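# Return keyboard face down onto palm rest, cables toward sockets

## Task

Return the keyboard and set it upside down on the palm rest, with its cables pointing at their sockets. Anything already in its finished state must still be that way when the scene ends.

## Robot and tools

Robot: two arms on a table. left_arm (base near +0.049, +0.349, +0.021 m) carries a left hand; right_arm (base near +0.033, -0.229, +0.013 m) carries a right hand. Each hand has 16 motors: index, middle and ring fingers (four hinges each) and a thumb (four hinges). A camera stand sits behind the arms.

Scene frame: origin at table-top height, halfway between the arms' nominal bases; +z up, +x outward over the table, +y toward left_arm. Image left/right does not match arm names. Reported hand poses and velocities use this frame.

Hand point axes (right hand): +z runs along straight fingers toward the tips, +x runs across the palm away from the thumb, +y points out of the palm face, which sits at y = -0.062 m. On the left hand +x points toward the thumb instead. A rigid mast near the wrist (x +0.05 to +0.10, z -0.16 to -0.11, up to y +0.06 m; x sign flips on the left hand) can collide with objects. Straight fingertips reach about 0.139 m past the knuckles (knuckles at z = -0.017 m); fingertips carry rubber caps.

execute_actions(actions, cameras): actions is a list of actions; each action is a list of up to 15 rows, one row per 1/30 s step, so an action lasts 0.5 s. A short action repeats its final row to fill 15 steps. Every row is one flat list of 48 numbers, all in [-1, 1], covering both arms even if only one moves:
1-6: left_arm dx, dy, dz, rx, ry, rz
7-22: left hand's 16 hinge goals
23: left current_limit, 24: left speed
25-30: right_arm dx, dy, dz, rx, ry, rz
31-46: right hand's 16 hinge goals
47: right current_limit, 48: right speed.

Arm numbers are offsets, not poses: they are measured in the Hand target's own axes, from the Hand target as it stood when the action began. Rows within an action are not cumulative; each counts from that same start. Sending the same offset in a later action moves further. Scale: 1.0 = 0.6 m for dx, dy, dz and 180 degrees for the rotation vector rx, ry, rz. All zeros re-requests the current target.

Hinge numbers are absolute goal angles, scaled linearly between each hinge's two stops (not offsets). Order per hand: index_abd, index_mcp, index_pip, index_dip, middle_abd, middle_mcp, middle_pip, middle_dip, ring_abd, ring_mcp, ring_pip, ring_dip, thumb_cmc, thumb_axl, thumb_mcp, thumb_ipl. Degrees at +1 / -1, and the value giving a straight joint: _abd +60/-60, 0.00 (sideways, +1 away from thumb); _mcp +128/-18, -0.75; _pip +108/-29, -0.58; _dip +117/-21, -0.70 (toward +1 curls toward palm); thumb_cmc +120/-20, -0.71 (swings thumb in front of palm); thumb_axl +140/-27, -0.68 (rolls thumb about its own line); thumb_mcp +109/-69, -0.23; thumb_ipl +108/-77, -0.17. A zero is a real goal; to keep a hand unchanged, resend its hand_goal, hand_current_limit and hand_speed.

current_limit maps -1..+1 to 0..550 mA (floor 11 mA) and also caps hinge speed; far below 0 a finger may not lift. speed sets goal travel at (speed+1)/2 of 8.5 rad/s. Starting values: +0.4 and -0.6; the latest setting persists.

cameras: list of names (cam_high, cam_low, cam_left_wrist, cam_right_wrist, each 896x504), ["all"], or []. Omitted/null gives all images for an empty actions list, none otherwise. An unknown name voids the call. An empty actions list just reports state and images.

zoom_image(camera, region): enlarges [x0, y0, x1, y1] pixels (origin top-left, at most 504 by 504) from that camera's most recent image. read_manual(section) returns licence texts only. finished_scene(scene=1) ends the scene permanently; the goal must hold without the robot.

Results: end_effector_position (m) and end_effector_quat_wxyz per hand in the scene frame, possibly off by a few cm; Hand target, the commanded pose after clipping, from which the next offsets count; hand_goal, hand_measured (same scale), hand_current_ma (positive pushes toward -1), hand_state per motor (moving, goal, blocked, overload); joint positions, velocities ("within noise" when still), torques (include arm weight, noisy; numbers 3 and 4 wrap at ±28 N m); motor temperatures; MOTOR HOT and OVER-TEMPERATURE FAULT lines. Calls return once the robot is still, up to 3 s after the last action; while you think, the robot holds the last command.

Motion behaviour: commanded orientation is clipped to within 40 degrees of the measured one each step. Hands often stop short of the target, and right_arm's elbow sags under load, so check the reported position and send the remaining distance as a new offset, commanding higher if needed. Tiny moves may not start. To stop pushing on something, set the target back beyond the hand point. With the wrist near the first joint's axis, small moves can swing the whole arm.

Grip: a finger presses only when its goal lies past the object's surface, harder the further past, up to the limit. A motor at 495 mA or more for 5 s shuts off for 10 s and drops what it held. Motors that read overload from the start stay dead.

Avoid: anything leaving the table or being left off it, drops, releasing moving parts, slams, hard hits on fixed or heavy things, contact between the two arms or one hand gripping the other's fingers, and long stretched or blocked holds that overheat motors (100 °C makes an arm collapse for 30-60 s). Loose objects may get nudged by outside disturbances. Smooth, economical, quick motion is preferred.

Each tool is called as a command line: name --argument value for each argument, lists and objects as JSON in quotes; but a table of rows of numbers goes row by row, as --pt "numbers of a row", without its own name.

## Session

execute_actions --actions '[]'

Scene clock: 0.00 s.
left_arm: end_effector_position=(+0.5723, +0.6600, +0.2190) hand_goal=(+0.000, -0.754, -0.576, -0.696, +0.000, -0.754, -0.576, -0.696, +0.000, -0.754, -0.576, -0.696, -0.714, -0.678, -0.226, -0.168) hand_measured=(+0.000, -0.754, -0.576, -0.696, +0.000, -0.754, -0.576, -0.696, +0.000, -0.754, -0.576, -0.696, -0.714, -0.678, -0.226, -0.168) hand_current_ma=(+0, +0, +0, +0, +0, +0, +0, +0, +0, +0, +0, +0, +0, +0, +0, +0) hand_state=(goal, goal, goal, goal, goal, goal, goal, goal, goal, goal, goal, goal, goal, goal, goal, goal) hand_current_limit=0.40 hand_speed=-0.60 end_effector_quat_wxyz=(-0.053, +0.237, +0.970, +0.001) | right_arm: end_effector_position=(+0.3928, -0.3565, +0.1243) hand_goal=(+0.000, -0.754, -0.576, -0.696, +0.000, -0.754, -0.576, -0.696, +0.000, -0.754, -0.576, -0.696, -0.714, -0.678, -0.226, -0.168) hand_measured=(+0.000, -0.754, -0.576, -0.696, +0.000, -0.754, -0.576, -0.696, +0.000, -0.754, -0.576, -0.696, -0.714, -0.678, -0.226, -0.168) hand_current_ma=(+0, +0, +0, +0, +0, +0, +0, +0, +0, +0, +0, +0, +0, +0, +0, +0) hand_state=(goal, goal, goal, goal, goal, goal, goal, goal, goal, goal, goal, goal, goal, goal, goal, goal) hand_current_limit=0.40 hand_speed=-0.60 end_effector_quat_wxyz=(-0.165, +0.145, +0.969, -0.117)
Joint positions: left_arm=[0.45 1.851 1.768 -1.571 -0.064 -0.695] | right_arm=[-0.395 1.543 1.17 -1.465 0.311 -1.648]
Joint velocities: within noise
Joint torques (N m): no reading
Motor temperatures (°C): left_arm=[26 27 30 30 32 30] | right_arm=[32 32 30 25 29 28]
Heat: left arm: hottest wrist yaw 32 °C; right arm: hottest waist 32 °C.
Hand target: left_arm +0.5777, +0.6623, +0.2197; -0.050, +0.237, +0.970, +0.003 | right_arm +0.4026, -0.3609, +0.1349; -0.150, +0.147, +0.970, -0.121

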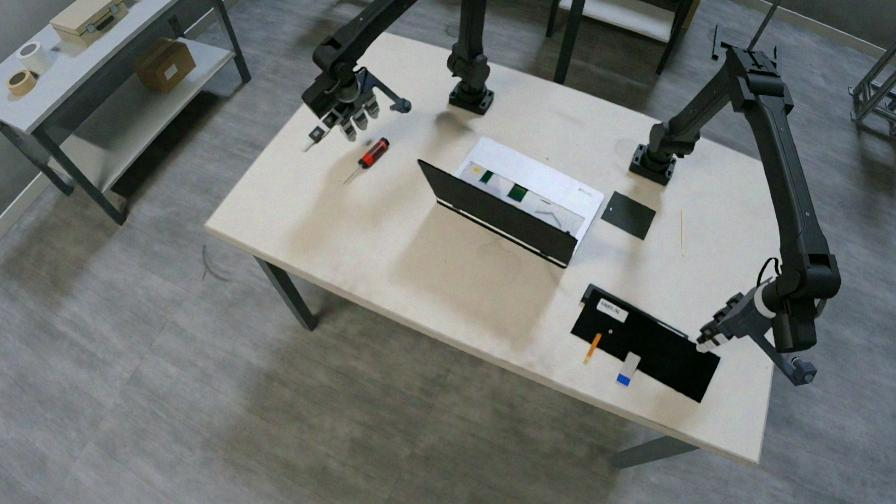

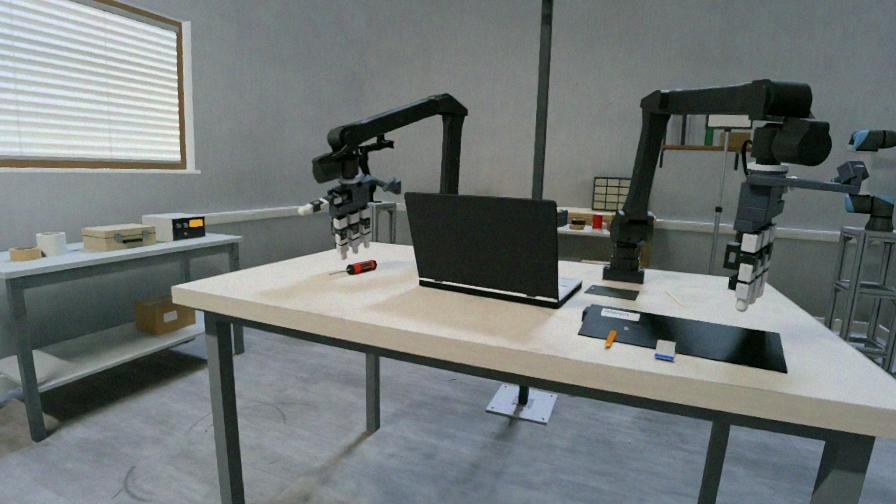

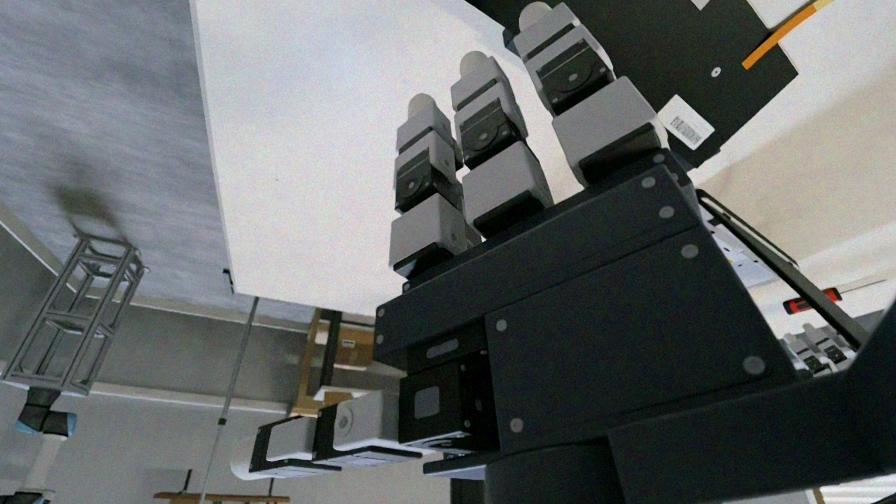

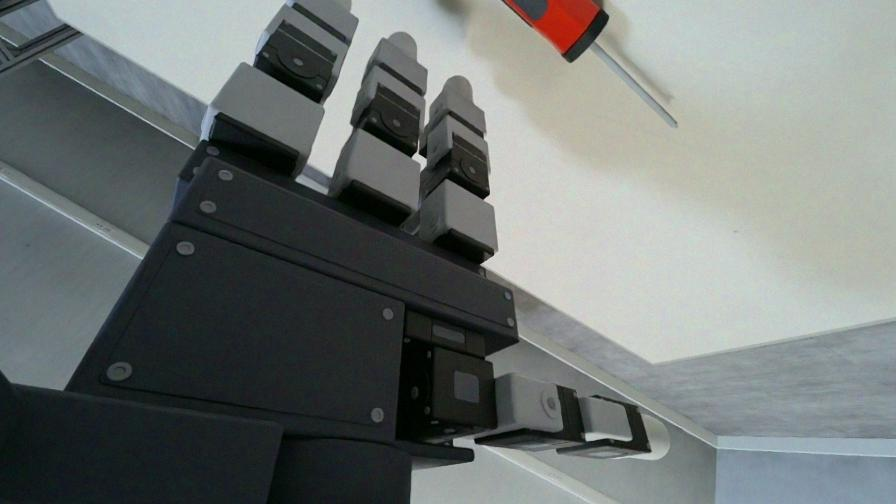

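zoom_image --camera "cam_high" --region '[400, 120, 680, 280]'

zoom_image --camera "cam_high" --region '[540, 270, 740, 420]'

zoom_image --camera "cam_low" --region '[380, 170, 820, 400]'

zoom_image --camera "cam_left_wrist" --region '[460, 0, 896, 340]'

Scaled by 1.800 from the camera's 896x504 image, which has a finer 1280x720 frame.

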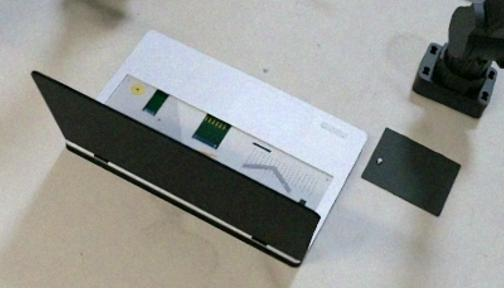

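Scaled by 2.520 from the camera's 896x504 image, which has a finer 1280x720 frame.

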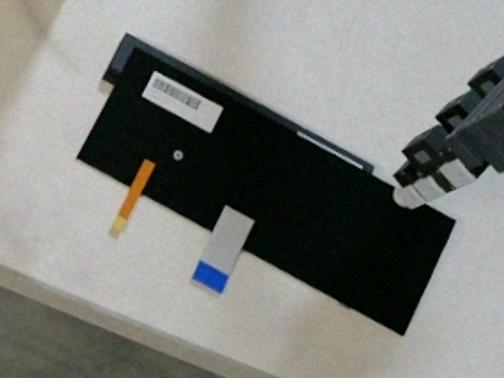

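Scaled by 1.145 from the camera's 896x504 image, which has a finer 1280x720 frame.

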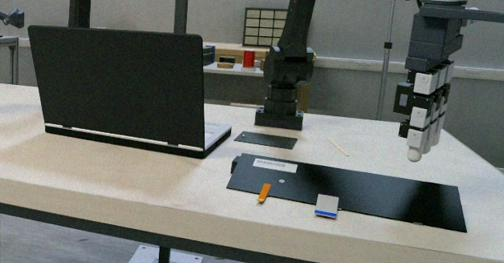

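Scaled by 1.156 from the camera's 896x504 image, which has a finer 1280x720 frame.

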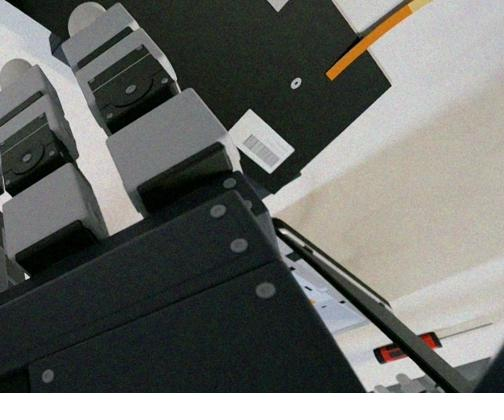

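zoom_image --camera "cam_low" --region '[570, 270, 800, 380]'

zoom_image --camera "cam_high" --region '[560, 275, 660, 345]'

zoom_image --camera "cam_left_wrist" --region '[590, 80, 760, 220]'

Scaled by 2.191 from the camera's 896x504 image, which has a finer 1280x720 frame.

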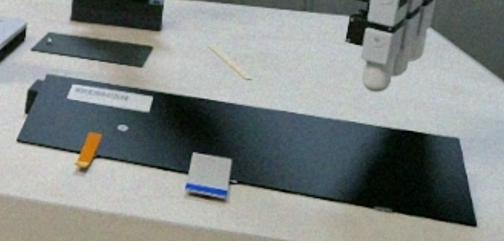

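Scaled by 5.040 from the camera's 896x504 image, which has a finer 1280x720 frame.

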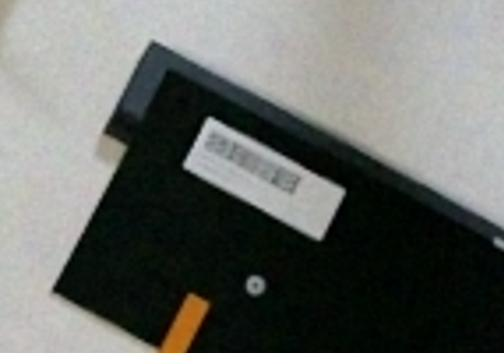

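Scaled by 2.965 from the camera's 896x504 image, which has a finer 1280x720 frame.

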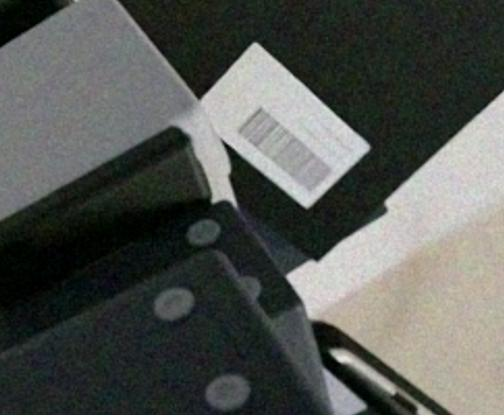

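zoom_image --camera "cam_low" --region '[570, 290, 650, 340]'

zoom_image --camera "cam_high" --region '[640, 300, 760, 380]'

Scaled by 6.300 from the camera's 896x504 image, which has a finer 1280x720 frame.

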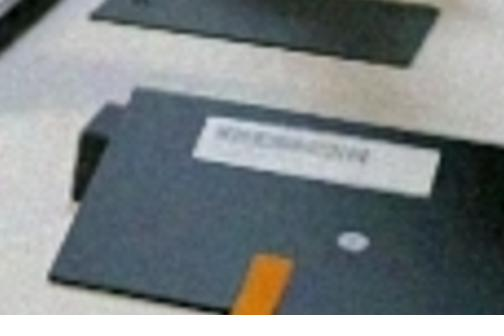

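Scaled by 4.200 from the camera's 896x504 image, which has a finer 1280x720 frame.

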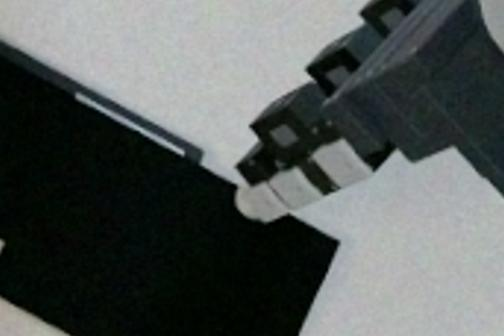

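execute_actions --actions '[[[-0.1165,-0.081,-0.0435,-0.006,-0.006,0.0965,-0.06,-0.754,-0.576,-0.696,0.06,-0.754,-0.576,-0.696,0,0.3,-0.576,-0.696,-0.714,-0.678,-0.226,-0.168,0.4,-0.6,0,0,0,0,0,0,0,-0.754,-0.576,-0.696,0,-0.754,-0.576,-0.696,0,-0.754,-0.576,-0.696,-0.714,-0.678,-0.226,-0.168,0.4,-0.6]]]'

Scene clock: 472.47 s.
left_arm: end_effector_position=(+0.6179, +0.5804, +0.2312) hand_goal=(-0.060, -0.754, -0.576, -0.696, +0.060, -0.754, -0.576, -0.696, +0.000, +0.300, -0.576, -0.696, -0.714, -0.678, -0.226, -0.168) hand_measured=(-0.056, -0.754, -0.576, -0.696, +0.058, -0.754, -0.576, -0.696, +0.000, +0.278, -0.576, -0.696, -0.714, -0.678, -0.224, -0.168) hand_current_ma=(+1, +0, +0, +0, +0, +0, +0, +0, +0, -21, +0, +0, +0, +0, +1, +0) hand_state=(goal, goal, goal, goal, goal, goal, goal, goal, goal, blocked, goal, goal, goal, goal, goal, goal) hand_current_limit=0.40 hand_speed=-0.60 end_effector_quat_wxyz=(-0.042, +0.378, +0.925, -0.001) | right_arm: end_effector_position=(+0.3928, -0.3565, +0.1243) hand_goal=(+0.000, -0.754, -0.576, -0.696, +0.000, -0.754, -0.576, -0.696, +0.000, -0.754, -0.576, -0.696, -0.714, -0.678, -0.226, -0.168) hand_measured=(+0.000, -0.752, -0.576, -0.696, +0.000, -0.752, -0.576, -0.696, +0.000, -0.752, -0.576, -0.696, -0.714, -0.678, -0.224, -0.168) hand_current_ma=(+0, +1, +0, +0, +0, +1, +0, +0, +0, +1, +0, +0, +0, +0, +2, +0) hand_state=(goal, goal, goal, goal, goal, goal, goal, goal, goal, goal, goal, goal, goal, goal, goal, goal) hand_current_limit=0.40 hand_speed=-0.60 end_effector_quat_wxyz=(-0.165, +0.145, +0.969, -0.117)
Joint positions: left_arm=[0.32 1.826 1.768 -1.581 -0.05 -0.525] | right_arm=[-0.395 1.543 1.17 -1.465 0.311 -1.648]
Joint torques (N m): left_arm=[-2.08 -18.55 9.91 -0.35 -0.29 0.04] | right_arm=[1.08 -12.75 10.1 -0.38 0.28 0.03]
Motor temperatures (°C): left_arm=[26 33 43 30 29 28] | right_arm=[31 34 41 25 28 27]
Heat: left arm: hottest elbow 43 °C; right arm: hottest elbow 41 °C.
Hand target: left_arm +0.6195, +0.5863, +0.2398; -0.038, +0.381, +0.924, +0.002 | right_arm +0.4026, -0.3609, +0.1349; -0.150, +0.147, +0.970, -0.121
Off the commanded pose: left_arm 0.011 m, 1 deg | right_arm 0.015 m, 2 deg.

execute_actions --actions '[[[-0.2083,-0.0608,0.0167,-0.009,-0.009,0.1447,-0.06,-0.754,-0.576,-0.696,0.06,-0.754,-0.576,-0.696,0,0.45,-0.576,-0.696,-0.714,-0.678,-0.226,-0.168,0.4,-0.6,0,0,0,0,0,0,0,-0.754,-0.576,-0.696,0,-0.754,-0.576,-0.696,0,-0.754,-0.576,-0.696,-0.714,-0.678,-0.226,-0.168,0.4,-0.6]]]'

Scene clock: 485.53 s.
left_arm: end_effector_position=(+0.6743, +0.4676, +0.2286) hand_goal=(-0.060, -0.754, -0.576, -0.696, +0.060, -0.754, -0.576, -0.696, +0.000, +0.450, -0.576, -0.696, -0.714, -0.678, -0.226, -0.168) hand_measured=(-0.058, -0.754, -0.576, -0.696, +0.058, -0.752, -0.576, -0.696, +0.000, +0.428, -0.576, -0.696, -0.714, -0.678, -0.224, -0.168) hand_current_ma=(+1, +0, +0, +0, +0, +0, +0, +0, +0, -23, +0, +0, +0, +0, +1, +0) hand_state=(goal, goal, goal, goal, goal, goal, goal, goal, goal, blocked, goal, goal, goal, goal, goal, goal) hand_current_limit=0.40 hand_speed=-0.60 end_effector_quat_wxyz=(-0.020, +0.576, +0.817, +0.000) | right_arm: end_effector_position=(+0.3928, -0.3565, +0.1243) hand_goal=(+0.000, -0.754, -0.576, -0.696, +0.000, -0.754, -0.576, -0.696, +0.000, -0.754, -0.576, -0.696, -0.714, -0.678, -0.226, -0.168) hand_measured=(+0.000, -0.752, -0.576, -0.696, +0.000, -0.752, -0.576, -0.696, +0.000, -0.752, -0.576, -0.696, -0.714, -0.678, -0.224, -0.168) hand_current_ma=(+0, +1, +0, +0, +0, +1, +0, +0, +0, +1, +0, +0, +0, +0, +2, +0) hand_state=(goal, goal, goal, goal, goal, goal, goal, goal, goal, goal, goal, goal, goal, goal, goal, goal) hand_current_limit=0.40 hand_speed=-0.60 end_effector_quat_wxyz=(-0.165, +0.145, +0.969, -0.117)
Joint positions: left_arm=[0.165 1.825 1.763 -1.537 -0.027 -0.227] | right_arm=[-0.395 1.543 1.17 -1.465 0.311 -1.648]
Joint torques (N m): left_arm=[-2.61 -17.32 9.17 0.66 -0.24 0.11] | right_arm=[0.97 -12.81 10.06 -0.42 0.27 0.03]
Heat: left arm: hottest elbow 43 °C; right arm: hottest elbow 41 °C.
Hand target: left_arm +0.6816, +0.4727, +0.2218; -0.019, +0.580, +0.815, +0.001 | right_arm +0.4026, -0.3609, +0.1349; -0.150, +0.147, +0.970, -0.121
Off the commanded pose: left_arm 0.011 m, 0 deg | right_arm 0.015 m, 2 deg.

execute_actions --actions '[[[-0.2167,0.0368,0.0367,-0.0086,-0.0085,0.144,-0.06,-0.754,-0.576,-0.696,0.06,-0.754,-0.576,-0.696,0,0.479,-0.576,-0.696,-0.714,-0.678,-0.226,-0.168,0.4,-0.6,0,0,0,0,0,0,0,-0.754,-0.576,-0.696,0,-0.754,-0.576,-0.696,0,-0.754,-0.576,-0.696,-0.714,-0.678,-0.226,-0.168,0.4,-0.6]]]' --cameras '["all"]'

Scene clock: 493.27 s.
left_arm: end_effector_position=(+0.7270, +0.3531, +0.1868) hand_goal=(-0.060, -0.754, -0.576, -0.696, +0.060, -0.754, -0.576, -0.696, +0.000, +0.478, -0.576, -0.696, -0.714, -0.678, -0.226, -0.168) hand_measured=(-0.058, -0.754, -0.576, -0.696, +0.058, -0.752, -0.576, -0.696, +0.000, +0.456, -0.576, -0.696, -0.714, -0.678, -0.224, -0.168) hand_current_ma=(+0, +0, +0, +0, +0, +0, +0, +0, +0, -23, +0, +0, +0, +0, +1, +0) hand_state=(goal, goal, goal, goal, goal, goal, goal, goal, goal, blocked, goal, goal, goal, goal, goal, goal) hand_current_limit=0.40 hand_speed=-0.60 end_effector_quat_wxyz=(-0.009, +0.745, +0.667, -0.009) | right_arm: end_effector_position=(+0.3928, -0.3565, +0.1243) hand_goal=(+0.000, -0.754, -0.576, -0.696, +0.000, -0.754, -0.576, -0.696, +0.000, -0.754, -0.576, -0.696, -0.714, -0.678, -0.226, -0.168) hand_measured=(+0.000, -0.752, -0.576, -0.696, +0.000, -0.752, -0.576, -0.696, +0.000, -0.752, -0.576, -0.696, -0.714, -0.678, -0.224, -0.168) hand_current_ma=(+0, +1, +0, +0, +0, +1, +0, +0, +0, +1, +0, +0, +0, +0, +2, +0) hand_state=(goal, goal, goal, goal, goal, goal, goal, goal, goal, goal, goal, goal, goal, goal, goal, goal) hand_current_limit=0.40 hand_speed=-0.60 end_effector_quat_wxyz=(-0.165, +0.145, +0.969, -0.117)
Joint positions: left_arm=[0.034 1.928 1.807 -1.474 -0.001 0.095] | right_arm=[-0.395 1.543 1.17 -1.465 0.311 -1.648]
Joint torques (N m): left_arm=[-2.73 -18.2 12.21 0.28 -0.19 0.06] | right_arm=[1.14 -12.75 10.04 -0.42 0.27 0.04]
Heat: left arm: hottest elbow 43 °C; right arm: hottest elbow 41 °C.
Hand target: left_arm +0.7444, +0.3577, +0.1950; -0.001, +0.748, +0.664, +0.000 | right_arm +0.4026, -0.3609, +0.1349; -0.150, +0.147, +0.970, -0.121
Off the commanded pose: left_arm 0.020 m, 1 deg | right_arm 0.015 m, 2 deg.
camera_calibration:
cam_left_wrist: T_world_to_cam=[[-0.698672, -0.709794, 0.0897218, 0.697617], [-0.362806, 0.459591, 0.810647, -0.110668], [-0.616628, 0.533824, -0.578621, 0.484871], [0, 0, 0, 1]] pos_world=[0.746239, 0.28719, 0.307678]

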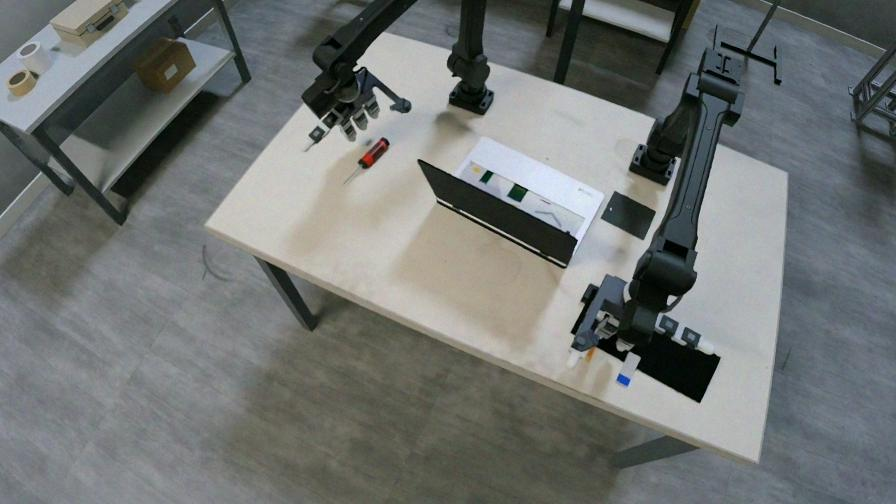

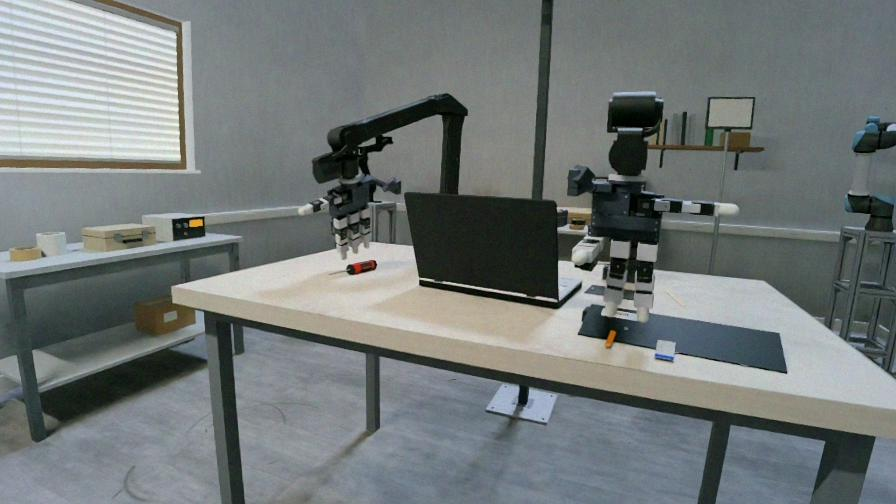

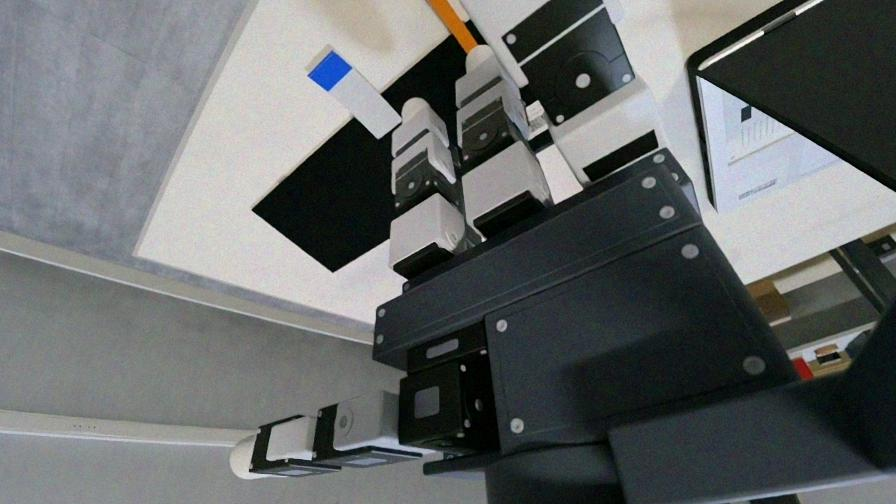

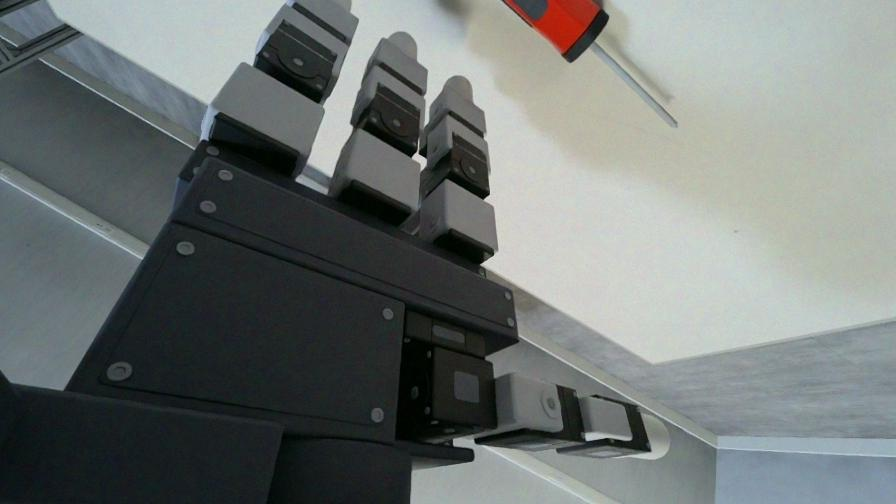

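execute_actions --actions '[[[0.130,-0.1765,-0.008,0,0,0,0,-0.754,-0.576,-0.696,0,-0.754,-0.576,-0.696,0,0,-0.576,-0.696,-0.714,-0.678,-0.226,-0.168,0.4,-0.6,0,0,0,0,0,0,0,-0.754,-0.576,-0.696,0,-0.754,-0.576,-0.696,0,-0.754,-0.576,-0.696,-0.714,-0.678,-0.226,-0.168,0.4,-0.6]],[[0,0,0,0,0,0,0,-0.754,-0.576,-0.696,0,-0.754,-0.576,-0.696,0,-0.754,-0.576,-0.696,-0.714,-0.678,-0.226,-0.168,1,-0.6,0,0,0,0,0,0,0,-0.754,-0.576,-0.696,0,-0.754,-0.576,-0.696,0,-0.754,-0.576,-0.696,-0.714,-0.678,-0.226,-0.168,0.4,-0.6]]]' --cameras '["cam_high","cam_low","cam_left_wrist"]'

Scene clock: 566.80 s.
left_arm: end_effector_position=(+0.6480, +0.4549, +0.2081) hand_goal=(+0.000, -0.754, -0.576, -0.696, +0.000, -0.754, -0.576, -0.696, +0.000, -0.754, -0.576, -0.696, -0.714, -0.678, -0.226, -0.168) hand_measured=(-0.002, -0.752, -0.576, -0.696, +0.002, -0.752, -0.576, -0.696, +0.000, -0.748, -0.576, -0.696, -0.712, -0.678, -0.224, -0.168) hand_current_ma=(+0, +1, +0, +0, +0, +1, +0, +0, +0, +2, +0, +0, +0, +0, +1, +0) hand_state=(goal, goal, goal, goal, goal, goal, goal, goal, goal, goal, goal, goal, goal, goal, goal, goal) hand_current_limit=1.00 hand_speed=-0.60 end_effector_quat_wxyz=(+0.000, +0.740, +0.673, +0.003) | right_arm: end_effector_position=(+0.3928, -0.3565, +0.1243) hand_goal=(+0.000, -0.754, -0.576, -0.696, +0.000, -0.754, -0.576, -0.696, +0.000, -0.754, -0.576, -0.696, -0.714, -0.678, -0.226, -0.168) hand_measured=(+0.000, -0.752, -0.576, -0.696, +0.000, -0.752, -0.576, -0.696, +0.000, -0.752, -0.576, -0.696, -0.714, -0.678, -0.224, -0.168) hand_current_ma=(+0, +1, +0, +0, +0, +1, +0, +0, +0, +1, +0, +0, +0, +0, +2, +0) hand_state=(goal, goal, goal, goal, goal, goal, goal, goal, goal, goal, goal, goal, goal, goal, goal, goal) hand_current_limit=0.40 hand_speed=-0.60 end_effector_quat_wxyz=(-0.165, +0.145, +0.969, -0.117)
Joint positions: left_arm=[0.225 1.711 1.548 -1.403 -0.003 0.271] | right_arm=[-0.395 1.543 1.17 -1.465 0.311 -1.648]
Joint torques (N m): left_arm=[-3.84 -16.44 7.16 0.7 -0.04 0.08] | right_arm=[1.14 -12.86 10.07 -0.38 0.27 0.03]
Motor temperatures (°C): left_arm=[26 37 48 30 29 28] | right_arm=[31 34 42 25 28 27]
Heat: left arm: hottest elbow 48 °C; right arm: hottest elbow 42 °C.
Hand target: left_arm +0.6484, +0.4478, +0.1999; -0.001, +0.748, +0.664, +0.000 | right_arm +0.4026, -0.3609, +0.1349; -0.150, +0.147, +0.970, -0.121
Off the commanded pose: left_arm 0.011 m, 1 deg | right_arm 0.015 m, 2 deg.
camera_calibration:
cam_left_wrist: T_world_to_cam=[[-0.689537, -0.721112, 0.0673536, 0.716661], [-0.393548, 0.451131, 0.801, -0.177568], [-0.607996, 0.525812, -0.594864, 0.395583], [0, 0, 0, 1]] pos_world=[0.664795, 0.388897, 0.32928]
Images, in order (width x height): cam_high 896x504, cam_low 896x504, cam_left_wrist 896x504.

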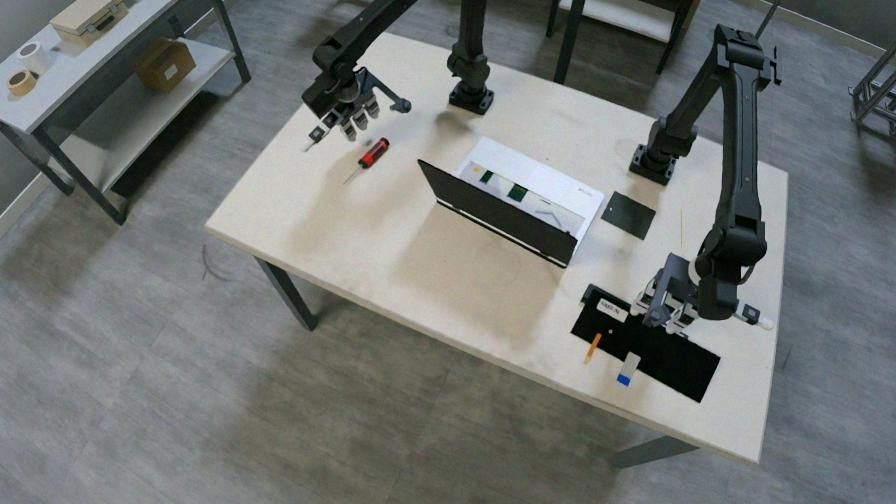

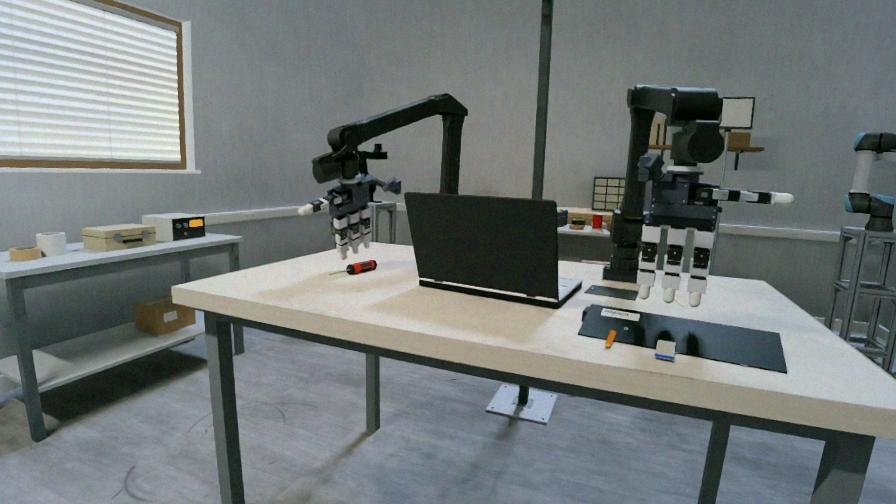

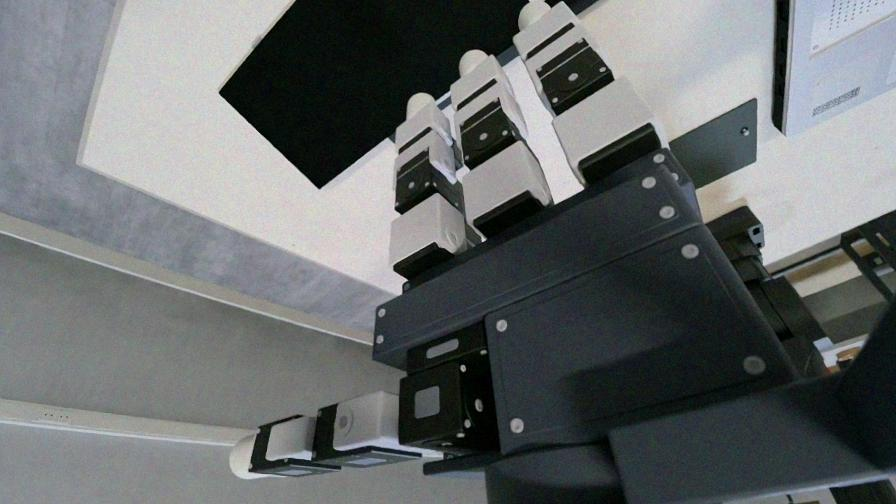

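execute_actions --actions '[[[-0.0224,-0.0215,0.08,0,0,0,0,-0.754,-0.576,-0.696,0,-0.754,-0.576,-0.696,0,-0.754,-0.576,-0.696,-0.714,-0.678,-0.226,-0.168,1.0,-0.6,0,0,0,0,0,0,0,-0.754,-0.576,-0.696,0,-0.754,-0.576,-0.696,0,-0.754,-0.576,-0.696,-0.714,-0.678,-0.226,-0.168,0.4,-0.6]]]' --cameras '["cam_high","cam_low"]'

Scene clock: 597.67 s.
left_arm: end_effector_position=(+0.6383, +0.4440, +0.1724) hand_goal=(+0.000, -0.754, -0.576, -0.696, +0.000, -0.754, -0.576, -0.696, +0.000, -0.754, -0.576, -0.696, -0.714, -0.678, -0.226, -0.168) hand_measured=(+0.000, -0.754, -0.576, -0.696, +0.002, -0.752, -0.576, -0.696, +0.000, -0.752, -0.576, -0.696, -0.712, -0.678, -0.222, -0.168) hand_current_ma=(+0, +0, +0, +0, +1, +0, +0, +0, +0, +1, +0, +0, +0, +0, +2, +0) hand_state=(goal, goal, goal, goal, goal, goal, goal, goal, goal, goal, goal, goal, goal, goal, goal, goal) hand_current_limit=1.00 hand_speed=-0.60 end_effector_quat_wxyz=(+0.006, +0.745, +0.667, +0.013) | right_arm: end_effector_position=(+0.3928, -0.3565, +0.1243) hand_goal=(+0.000, -0.754, -0.576, -0.696, +0.000, -0.754, -0.576, -0.696, +0.000, -0.754, -0.576, -0.696, -0.714, -0.678, -0.226, -0.168) hand_measured=(+0.000, -0.752, -0.576, -0.696, +0.000, -0.752, -0.576, -0.696, +0.000, -0.752, -0.576, -0.696, -0.714, -0.678, -0.224, -0.168) hand_current_ma=(+0, +1, +0, +0, +0, +1, +0, +0, +0, +1, +0, +0, +0, +0, +2, +0) hand_state=(goal, goal, goal, goal, goal, goal, goal, goal, goal, goal, goal, goal, goal, goal, goal, goal) hand_current_limit=0.40 hand_speed=-0.60 end_effector_quat_wxyz=(-0.165, +0.145, +0.969, -0.117)
Joint positions: left_arm=[0.21 1.688 1.417 -1.271 -0.005 0.271] | right_arm=[-0.395 1.543 1.17 -1.465 0.311 -1.648]
Joint torques (N m): left_arm=[-4.01 -15.15 6.06 0.79 -0.01 -0.12] | right_arm=[0.97 -12.75 10.06 -0.4 0.28 0.03]
Motor temperatures (°C): left_arm=[26 35 43 30 29 28] | right_arm=[31 34 42 25 28 27]
Heat: left arm: hottest elbow 43 °C; right arm: hottest elbow 42 °C.
Hand target: left_arm +0.6339, +0.4360, +0.1519; -0.001, +0.748, +0.664, +0.000 | right_arm +0.4026, -0.3609, +0.1349; -0.150, +0.147, +0.970, -0.121
Off the commanded pose: left_arm 0.022 m, 2 deg | right_arm 0.015 m, 2 deg.
Images, in order (width x height): cam_high 896x504, cam_low 896x504.

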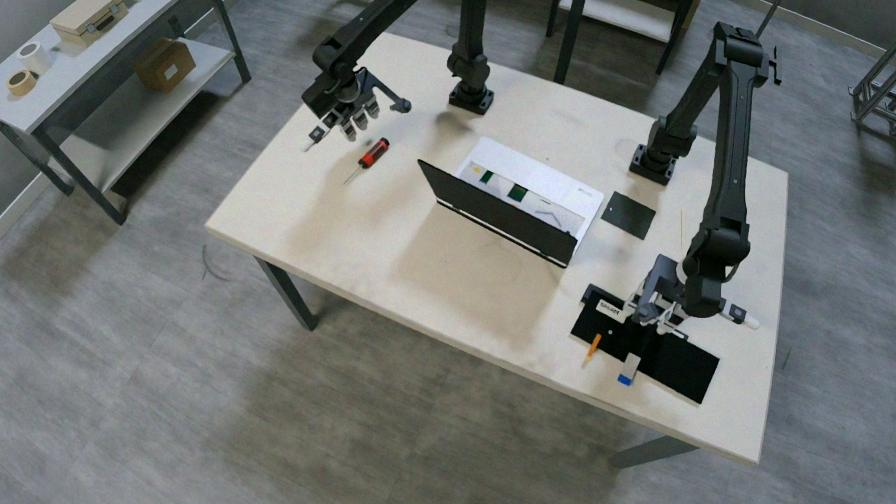

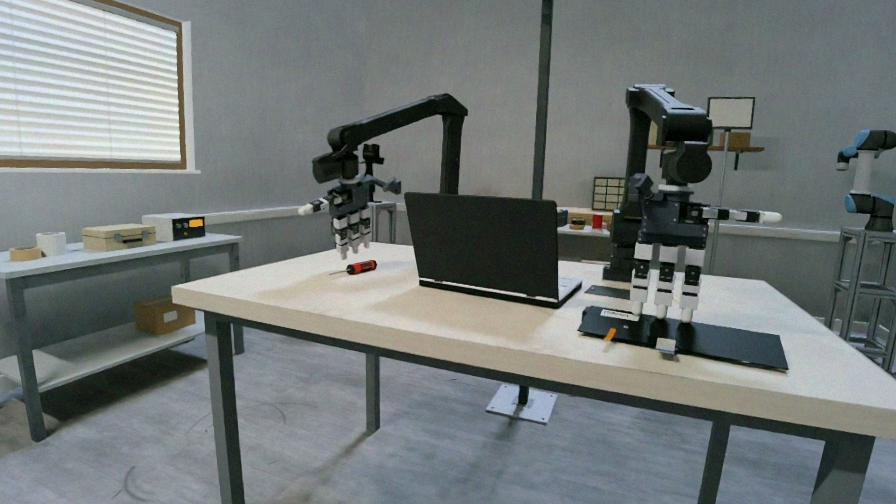

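zoom_image --camera "cam_low" --region '[560, 230, 810, 390]'

zoom_image --camera "cam_high" --region '[560, 240, 760, 420]'

Scaled by 2.016 from the camera's 896x504 image, which has a finer 1280x720 frame.

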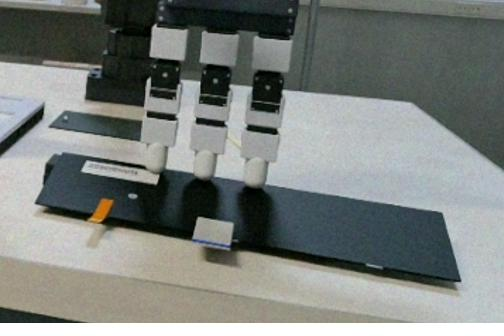

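Scaled by 2.520 from the camera's 896x504 image, which has a finer 1280x720 frame.

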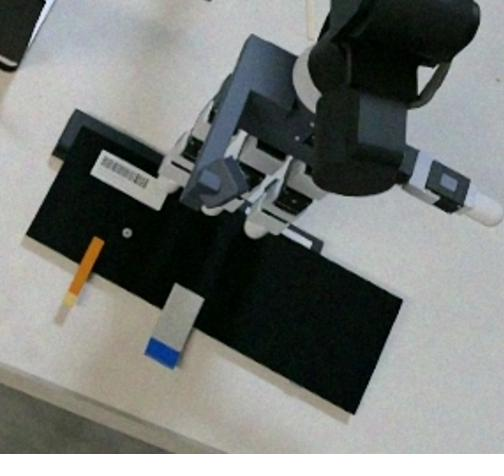

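execute_actions --actions '[[[0,0,0.05,0,0,0,0,-0.754,-0.576,-0.696,0,-0.754,-0.576,-0.696,0,-0.754,-0.576,-0.696,-0.714,-0.678,-0.226,-0.168,1.0,-0.6,0,0,0,0,0,0,0,-0.754,-0.576,-0.696,0,-0.754,-0.576,-0.696,0,-0.754,-0.576,-0.696,-0.714,-0.678,-0.226,-0.168,0.4,-0.6]]]' --cameras '["cam_low"]'

zoom_image --camera "cam_low" --region '[560, 230, 810, 390]'

Scene clock: 606.60 s.
left_arm: end_effector_position=(+0.6382, +0.4437, +0.1710) hand_goal=(+0.000, -0.754, -0.576, -0.696, +0.000, -0.754, -0.576, -0.696, +0.000, -0.754, -0.576, -0.696, -0.714, -0.678, -0.226, -0.168) hand_measured=(+0.004, -0.770, -0.586, -0.702, +0.002, -0.762, -0.582, -0.698, +0.000, -0.760, -0.580, -0.698, -0.712, -0.678, -0.222, -0.168) hand_current_ma=(+1, -13, -6, -2, +0, -4, -2, +0, +0, -3, -1, +0, +0, +0, +3, +0) hand_state=(goal, goal, goal, goal, goal, goal, goal, goal, goal, goal, goal, goal, goal, goal, goal, goal) hand_current_limit=1.00 hand_speed=-0.60 end_effector_quat_wxyz=(+0.016, +0.744, +0.667, +0.028) | right_arm: end_effector_position=(+0.3928, -0.3565, +0.1243) hand_goal=(+0.000, -0.754, -0.576, -0.696, +0.000, -0.754, -0.576, -0.696, +0.000, -0.754, -0.576, -0.696, -0.714, -0.678, -0.226, -0.168) hand_measured=(+0.000, -0.752, -0.576, -0.696, +0.000, -0.752, -0.576, -0.696, +0.000, -0.752, -0.576, -0.696, -0.714, -0.678, -0.224, -0.168) hand_current_ma=(+0, +1, +0, +0, +0, +1, +0, +0, +0, +1, +0, +0, +0, +0, +2, +0) hand_state=(goal, goal, goal, goal, goal, goal, goal, goal, goal, goal, goal, goal, goal, goal, goal, goal) hand_current_limit=0.40 hand_speed=-0.60 end_effector_quat_wxyz=(-0.165, +0.145, +0.969, -0.117)
Joint positions: left_arm=[0.21 1.67 1.38 -1.217 -0.003 0.271] | right_arm=[-0.395 1.543 1.17 -1.465 0.311 -1.648]
Joint torques (N m): left_arm=[-3.96 -12.22 4.79 1.59 -0.06 -0.11] | right_arm=[0.97 -12.81 10.06 -0.4 0.28 0.03]
Heat: left arm: hottest elbow 42 °C; right arm: hottest elbow 42 °C.
Hand target: left_arm +0.6339, +0.4360, +0.1220; -0.001, +0.748, +0.664, +0.000 | right_arm +0.4026, -0.3609, +0.1349; -0.150, +0.147, +0.970, -0.121
Off the commanded pose: left_arm 0.050 m, 4 deg | right_arm 0.015 m, 2 deg.
Images, in order (width x height): cam_low 896x504.

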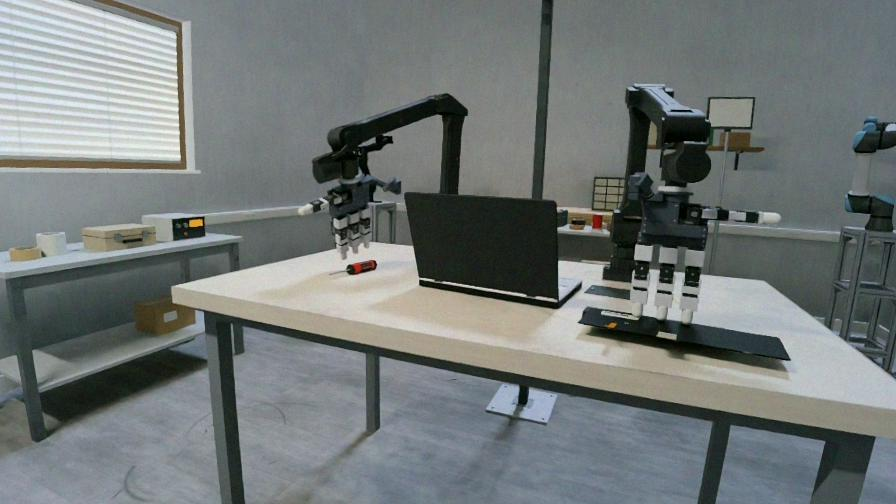

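Scaled by 2.016 from the camera's 896x504 image, which has a finer 1280x720 frame.

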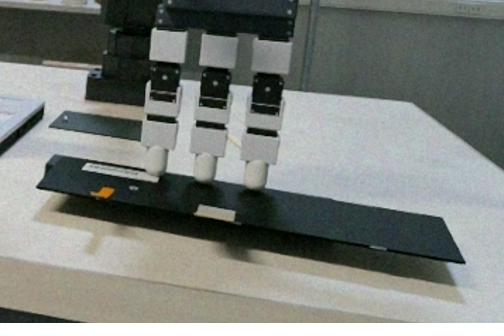

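execute_actions --actions '[[[-0.011,-0.05,0,0,0,0,0,-0.754,-0.576,-0.696,0,-0.754,-0.576,-0.696,0,-0.754,-0.576,-0.696,-0.714,-0.678,-0.226,-0.168,1.0,-0.6,0,0,0,0,0,0,0,-0.754,-0.576,-0.696,0,-0.754,-0.576,-0.696,0,-0.754,-0.576,-0.696,-0.714,-0.678,-0.226,-0.168,0.4,-0.6]]]' --cameras '["cam_low","cam_high"]'

zoom_image --camera "cam_low" --region '[560, 230, 810, 390]'

zoom_image --camera "cam_high" --region '[560, 240, 760, 420]'

Scene clock: 625.97 s.
left_arm: end_effector_position=(+0.6207, +0.4407, +0.1724) hand_goal=(+0.000, -0.754, -0.576, -0.696, +0.000, -0.754, -0.576, -0.696, +0.000, -0.754, -0.576, -0.696, -0.714, -0.678, -0.226, -0.168) hand_measured=(+0.002, -0.756, -0.578, -0.698, -0.010, -0.738, -0.566, -0.690, -0.020, -0.730, -0.562, -0.688, -0.712, -0.678, -0.222, -0.168) hand_current_ma=(+0, +0, -1, -1, -4, +13, +6, +2, -14, +26, +11, +4, +0, +0, +3, +0) hand_state=(goal, goal, goal, goal, goal, goal, goal, goal, blocked, blocked, goal, goal, goal, goal, goal, goal) hand_current_limit=1.00 hand_speed=-0.60 end_effector_quat_wxyz=(+0.026, +0.744, +0.666, +0.042) | right_arm: end_effector_position=(+0.3928, -0.3565, +0.1243) hand_goal=(+0.000, -0.754, -0.576, -0.696, +0.000, -0.754, -0.576, -0.696, +0.000, -0.754, -0.576, -0.696, -0.714, -0.678, -0.226, -0.168) hand_measured=(+0.000, -0.752, -0.576, -0.696, +0.000, -0.752, -0.576, -0.696, +0.000, -0.752, -0.576, -0.696, -0.714, -0.678, -0.224, -0.168) hand_current_ma=(+0, +1, +0, +0, +0, +1, +0, +0, +0, +1, +0, +0, +0, +0, +2, +0) hand_state=(goal, goal, goal, goal, goal, goal, goal, goal, goal, goal, goal, goal, goal, goal, goal, goal) hand_current_limit=0.40 hand_speed=-0.60 end_effector_quat_wxyz=(-0.165, +0.145, +0.969, -0.117)
Joint positions: left_arm=[0.21 1.607 1.295 -1.16 -0.002 0.271] | right_arm=[-0.395 1.543 1.17 -1.465 0.311 -1.648]
Joint torques (N m): left_arm=[-3.6 -11.93 4.11 0.42 -0.09 -0.07] | right_arm=[0.97 -12.81 10.06 -0.39 0.27 0.03]
Heat: left arm: hottest elbow 40 °C; right arm: hottest elbow 42 °C.
Hand target: left_arm +0.6032, +0.4329, +0.1218; -0.001, +0.748, +0.664, +0.000 | right_arm +0.4026, -0.3609, +0.1349; -0.150, +0.147, +0.970, -0.121
Off the commanded pose: left_arm 0.054 m, 6 deg | right_arm 0.015 m, 2 deg.
Images, in order (width x height): cam_high 896x504, cam_low 896x504.

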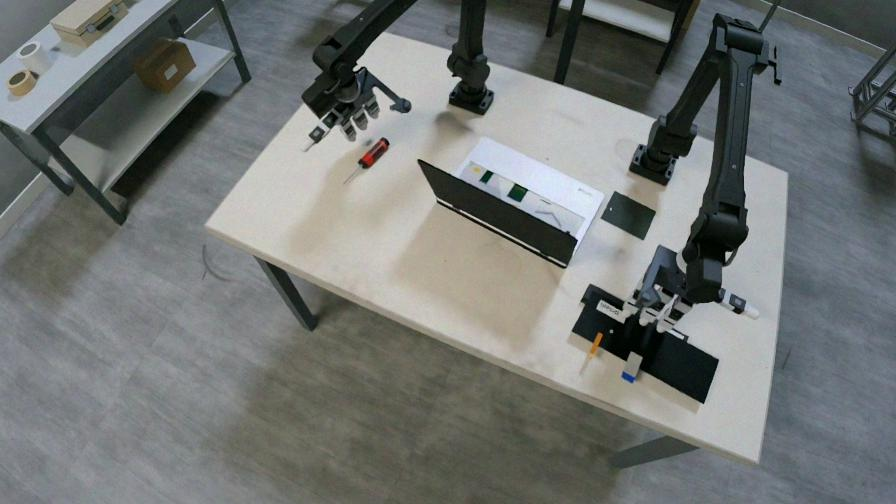

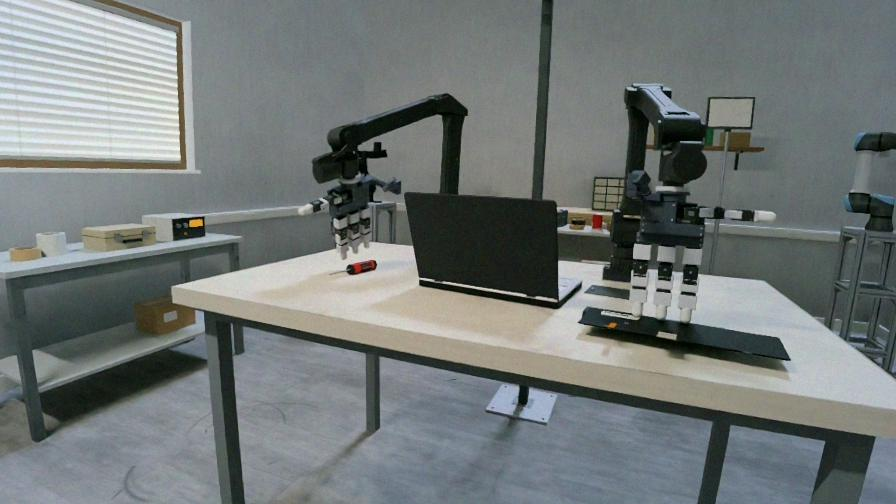

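Scaled by 2.016 from the camera's 896x504 image, which has a finer 1280x720 frame.

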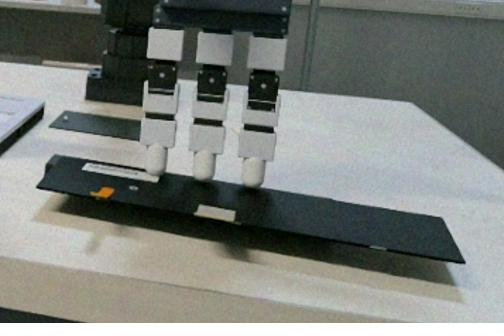

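Scaled by 2.520 from the camera's 896x504 image, which has a finer 1280x720 frame.

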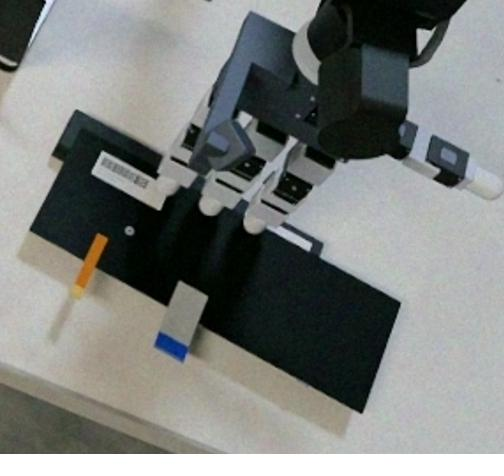

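execute_actions --actions '[[[-0.009,-0.04,0,0,0,0,0,-0.754,-0.576,-0.696,0,-0.754,-0.576,-0.696,0,-0.754,-0.576,-0.696,-0.714,-0.678,-0.226,-0.168,1.0,-0.6,0,0,0,0,0,0,0,-0.754,-0.576,-0.696,0,-0.754,-0.576,-0.696,0,-0.754,-0.576,-0.696,-0.714,-0.678,-0.226,-0.168,0.4,-0.6]]]' --cameras '["cam_high"]'

zoom_image --camera "cam_high" --region '[560, 240, 760, 420]'

Scene clock: 641.03 s.
left_arm: end_effector_position=(+0.5983, +0.4368, +0.1718) hand_goal=(+0.000, -0.754, -0.576, -0.696, +0.000, -0.754, -0.576, -0.696, +0.000, -0.754, -0.576, -0.696, -0.714, -0.678, -0.226, -0.168) hand_measured=(+0.002, -0.752, -0.576, -0.698, -0.010, -0.732, -0.560, -0.688, -0.024, -0.720, -0.554, -0.684, -0.712, -0.678, -0.222, -0.168) hand_current_ma=(+0, +0, +0, +0, -5, +23, +12, +4, -18, +46, +19, +7, +0, +0, +3, +0) hand_state=(goal, goal, goal, goal, goal, blocked, goal, goal, blocked, blocked, blocked, goal, goal, goal, goal, goal) hand_current_limit=1.00 hand_speed=-0.60 end_effector_quat_wxyz=(+0.027, +0.744, +0.666, +0.043) | right_arm: end_effector_position=(+0.3928, -0.3565, +0.1243) hand_goal=(+0.000, -0.754, -0.576, -0.696, +0.000, -0.754, -0.576, -0.696, +0.000, -0.754, -0.576, -0.696, -0.714, -0.678, -0.226, -0.168) hand_measured=(+0.000, -0.752, -0.576, -0.696, +0.000, -0.752, -0.576, -0.696, +0.000, -0.752, -0.576, -0.696, -0.714, -0.678, -0.224, -0.168) hand_current_ma=(+0, +1, +0, +0, +0, +1, +0, +0, +0, +1, +0, +0, +0, +0, +2, +0) hand_state=(goal, goal, goal, goal, goal, goal, goal, goal, goal, goal, goal, goal, goal, goal, goal, goal) hand_current_limit=0.40 hand_speed=-0.60 end_effector_quat_wxyz=(-0.165, +0.145, +0.969, -0.117)
Joint positions: left_arm=[0.21 1.549 1.223 -1.142 -0.001 0.271] | right_arm=[-0.395 1.543 1.17 -1.465 0.311 -1.648]
Joint torques (N m): left_arm=[-3.49 -11.11 3.95 0.2 -0.12 -0.04] | right_arm=[1.08 -12.75 10.06 -0.43 0.28 0.03]
Heat: left arm: hottest elbow 39 °C; right arm: hottest elbow 42 °C.
Hand target: left_arm +0.5788, +0.4305, +0.1220; -0.001, +0.748, +0.664, +0.000 | right_arm +0.4026, -0.3609, +0.1349; -0.150, +0.147, +0.970, -0.121
Off the commanded pose: left_arm 0.054 m, 6 deg | right_arm 0.015 m, 2 deg.
Images, in order (width x height): cam_high 896x504.

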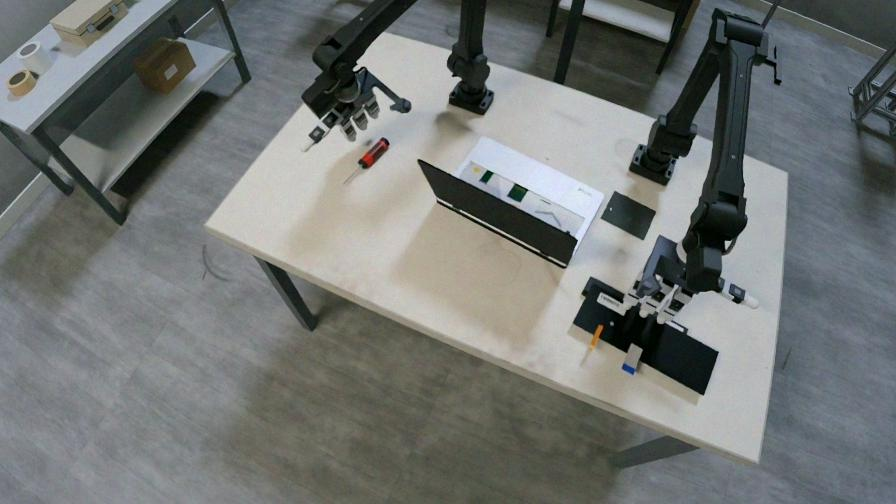

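Scaled by 2.520 from the camera's 896x504 image, which has a finer 1280x720 frame.

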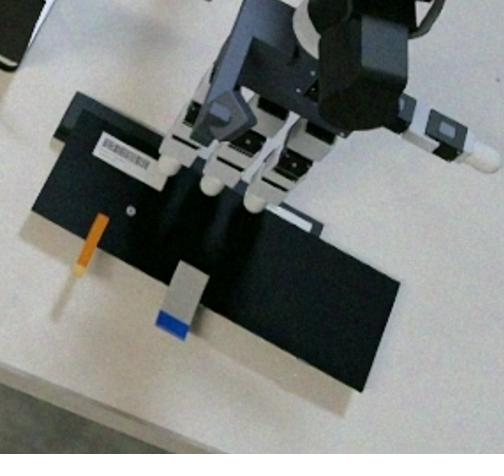

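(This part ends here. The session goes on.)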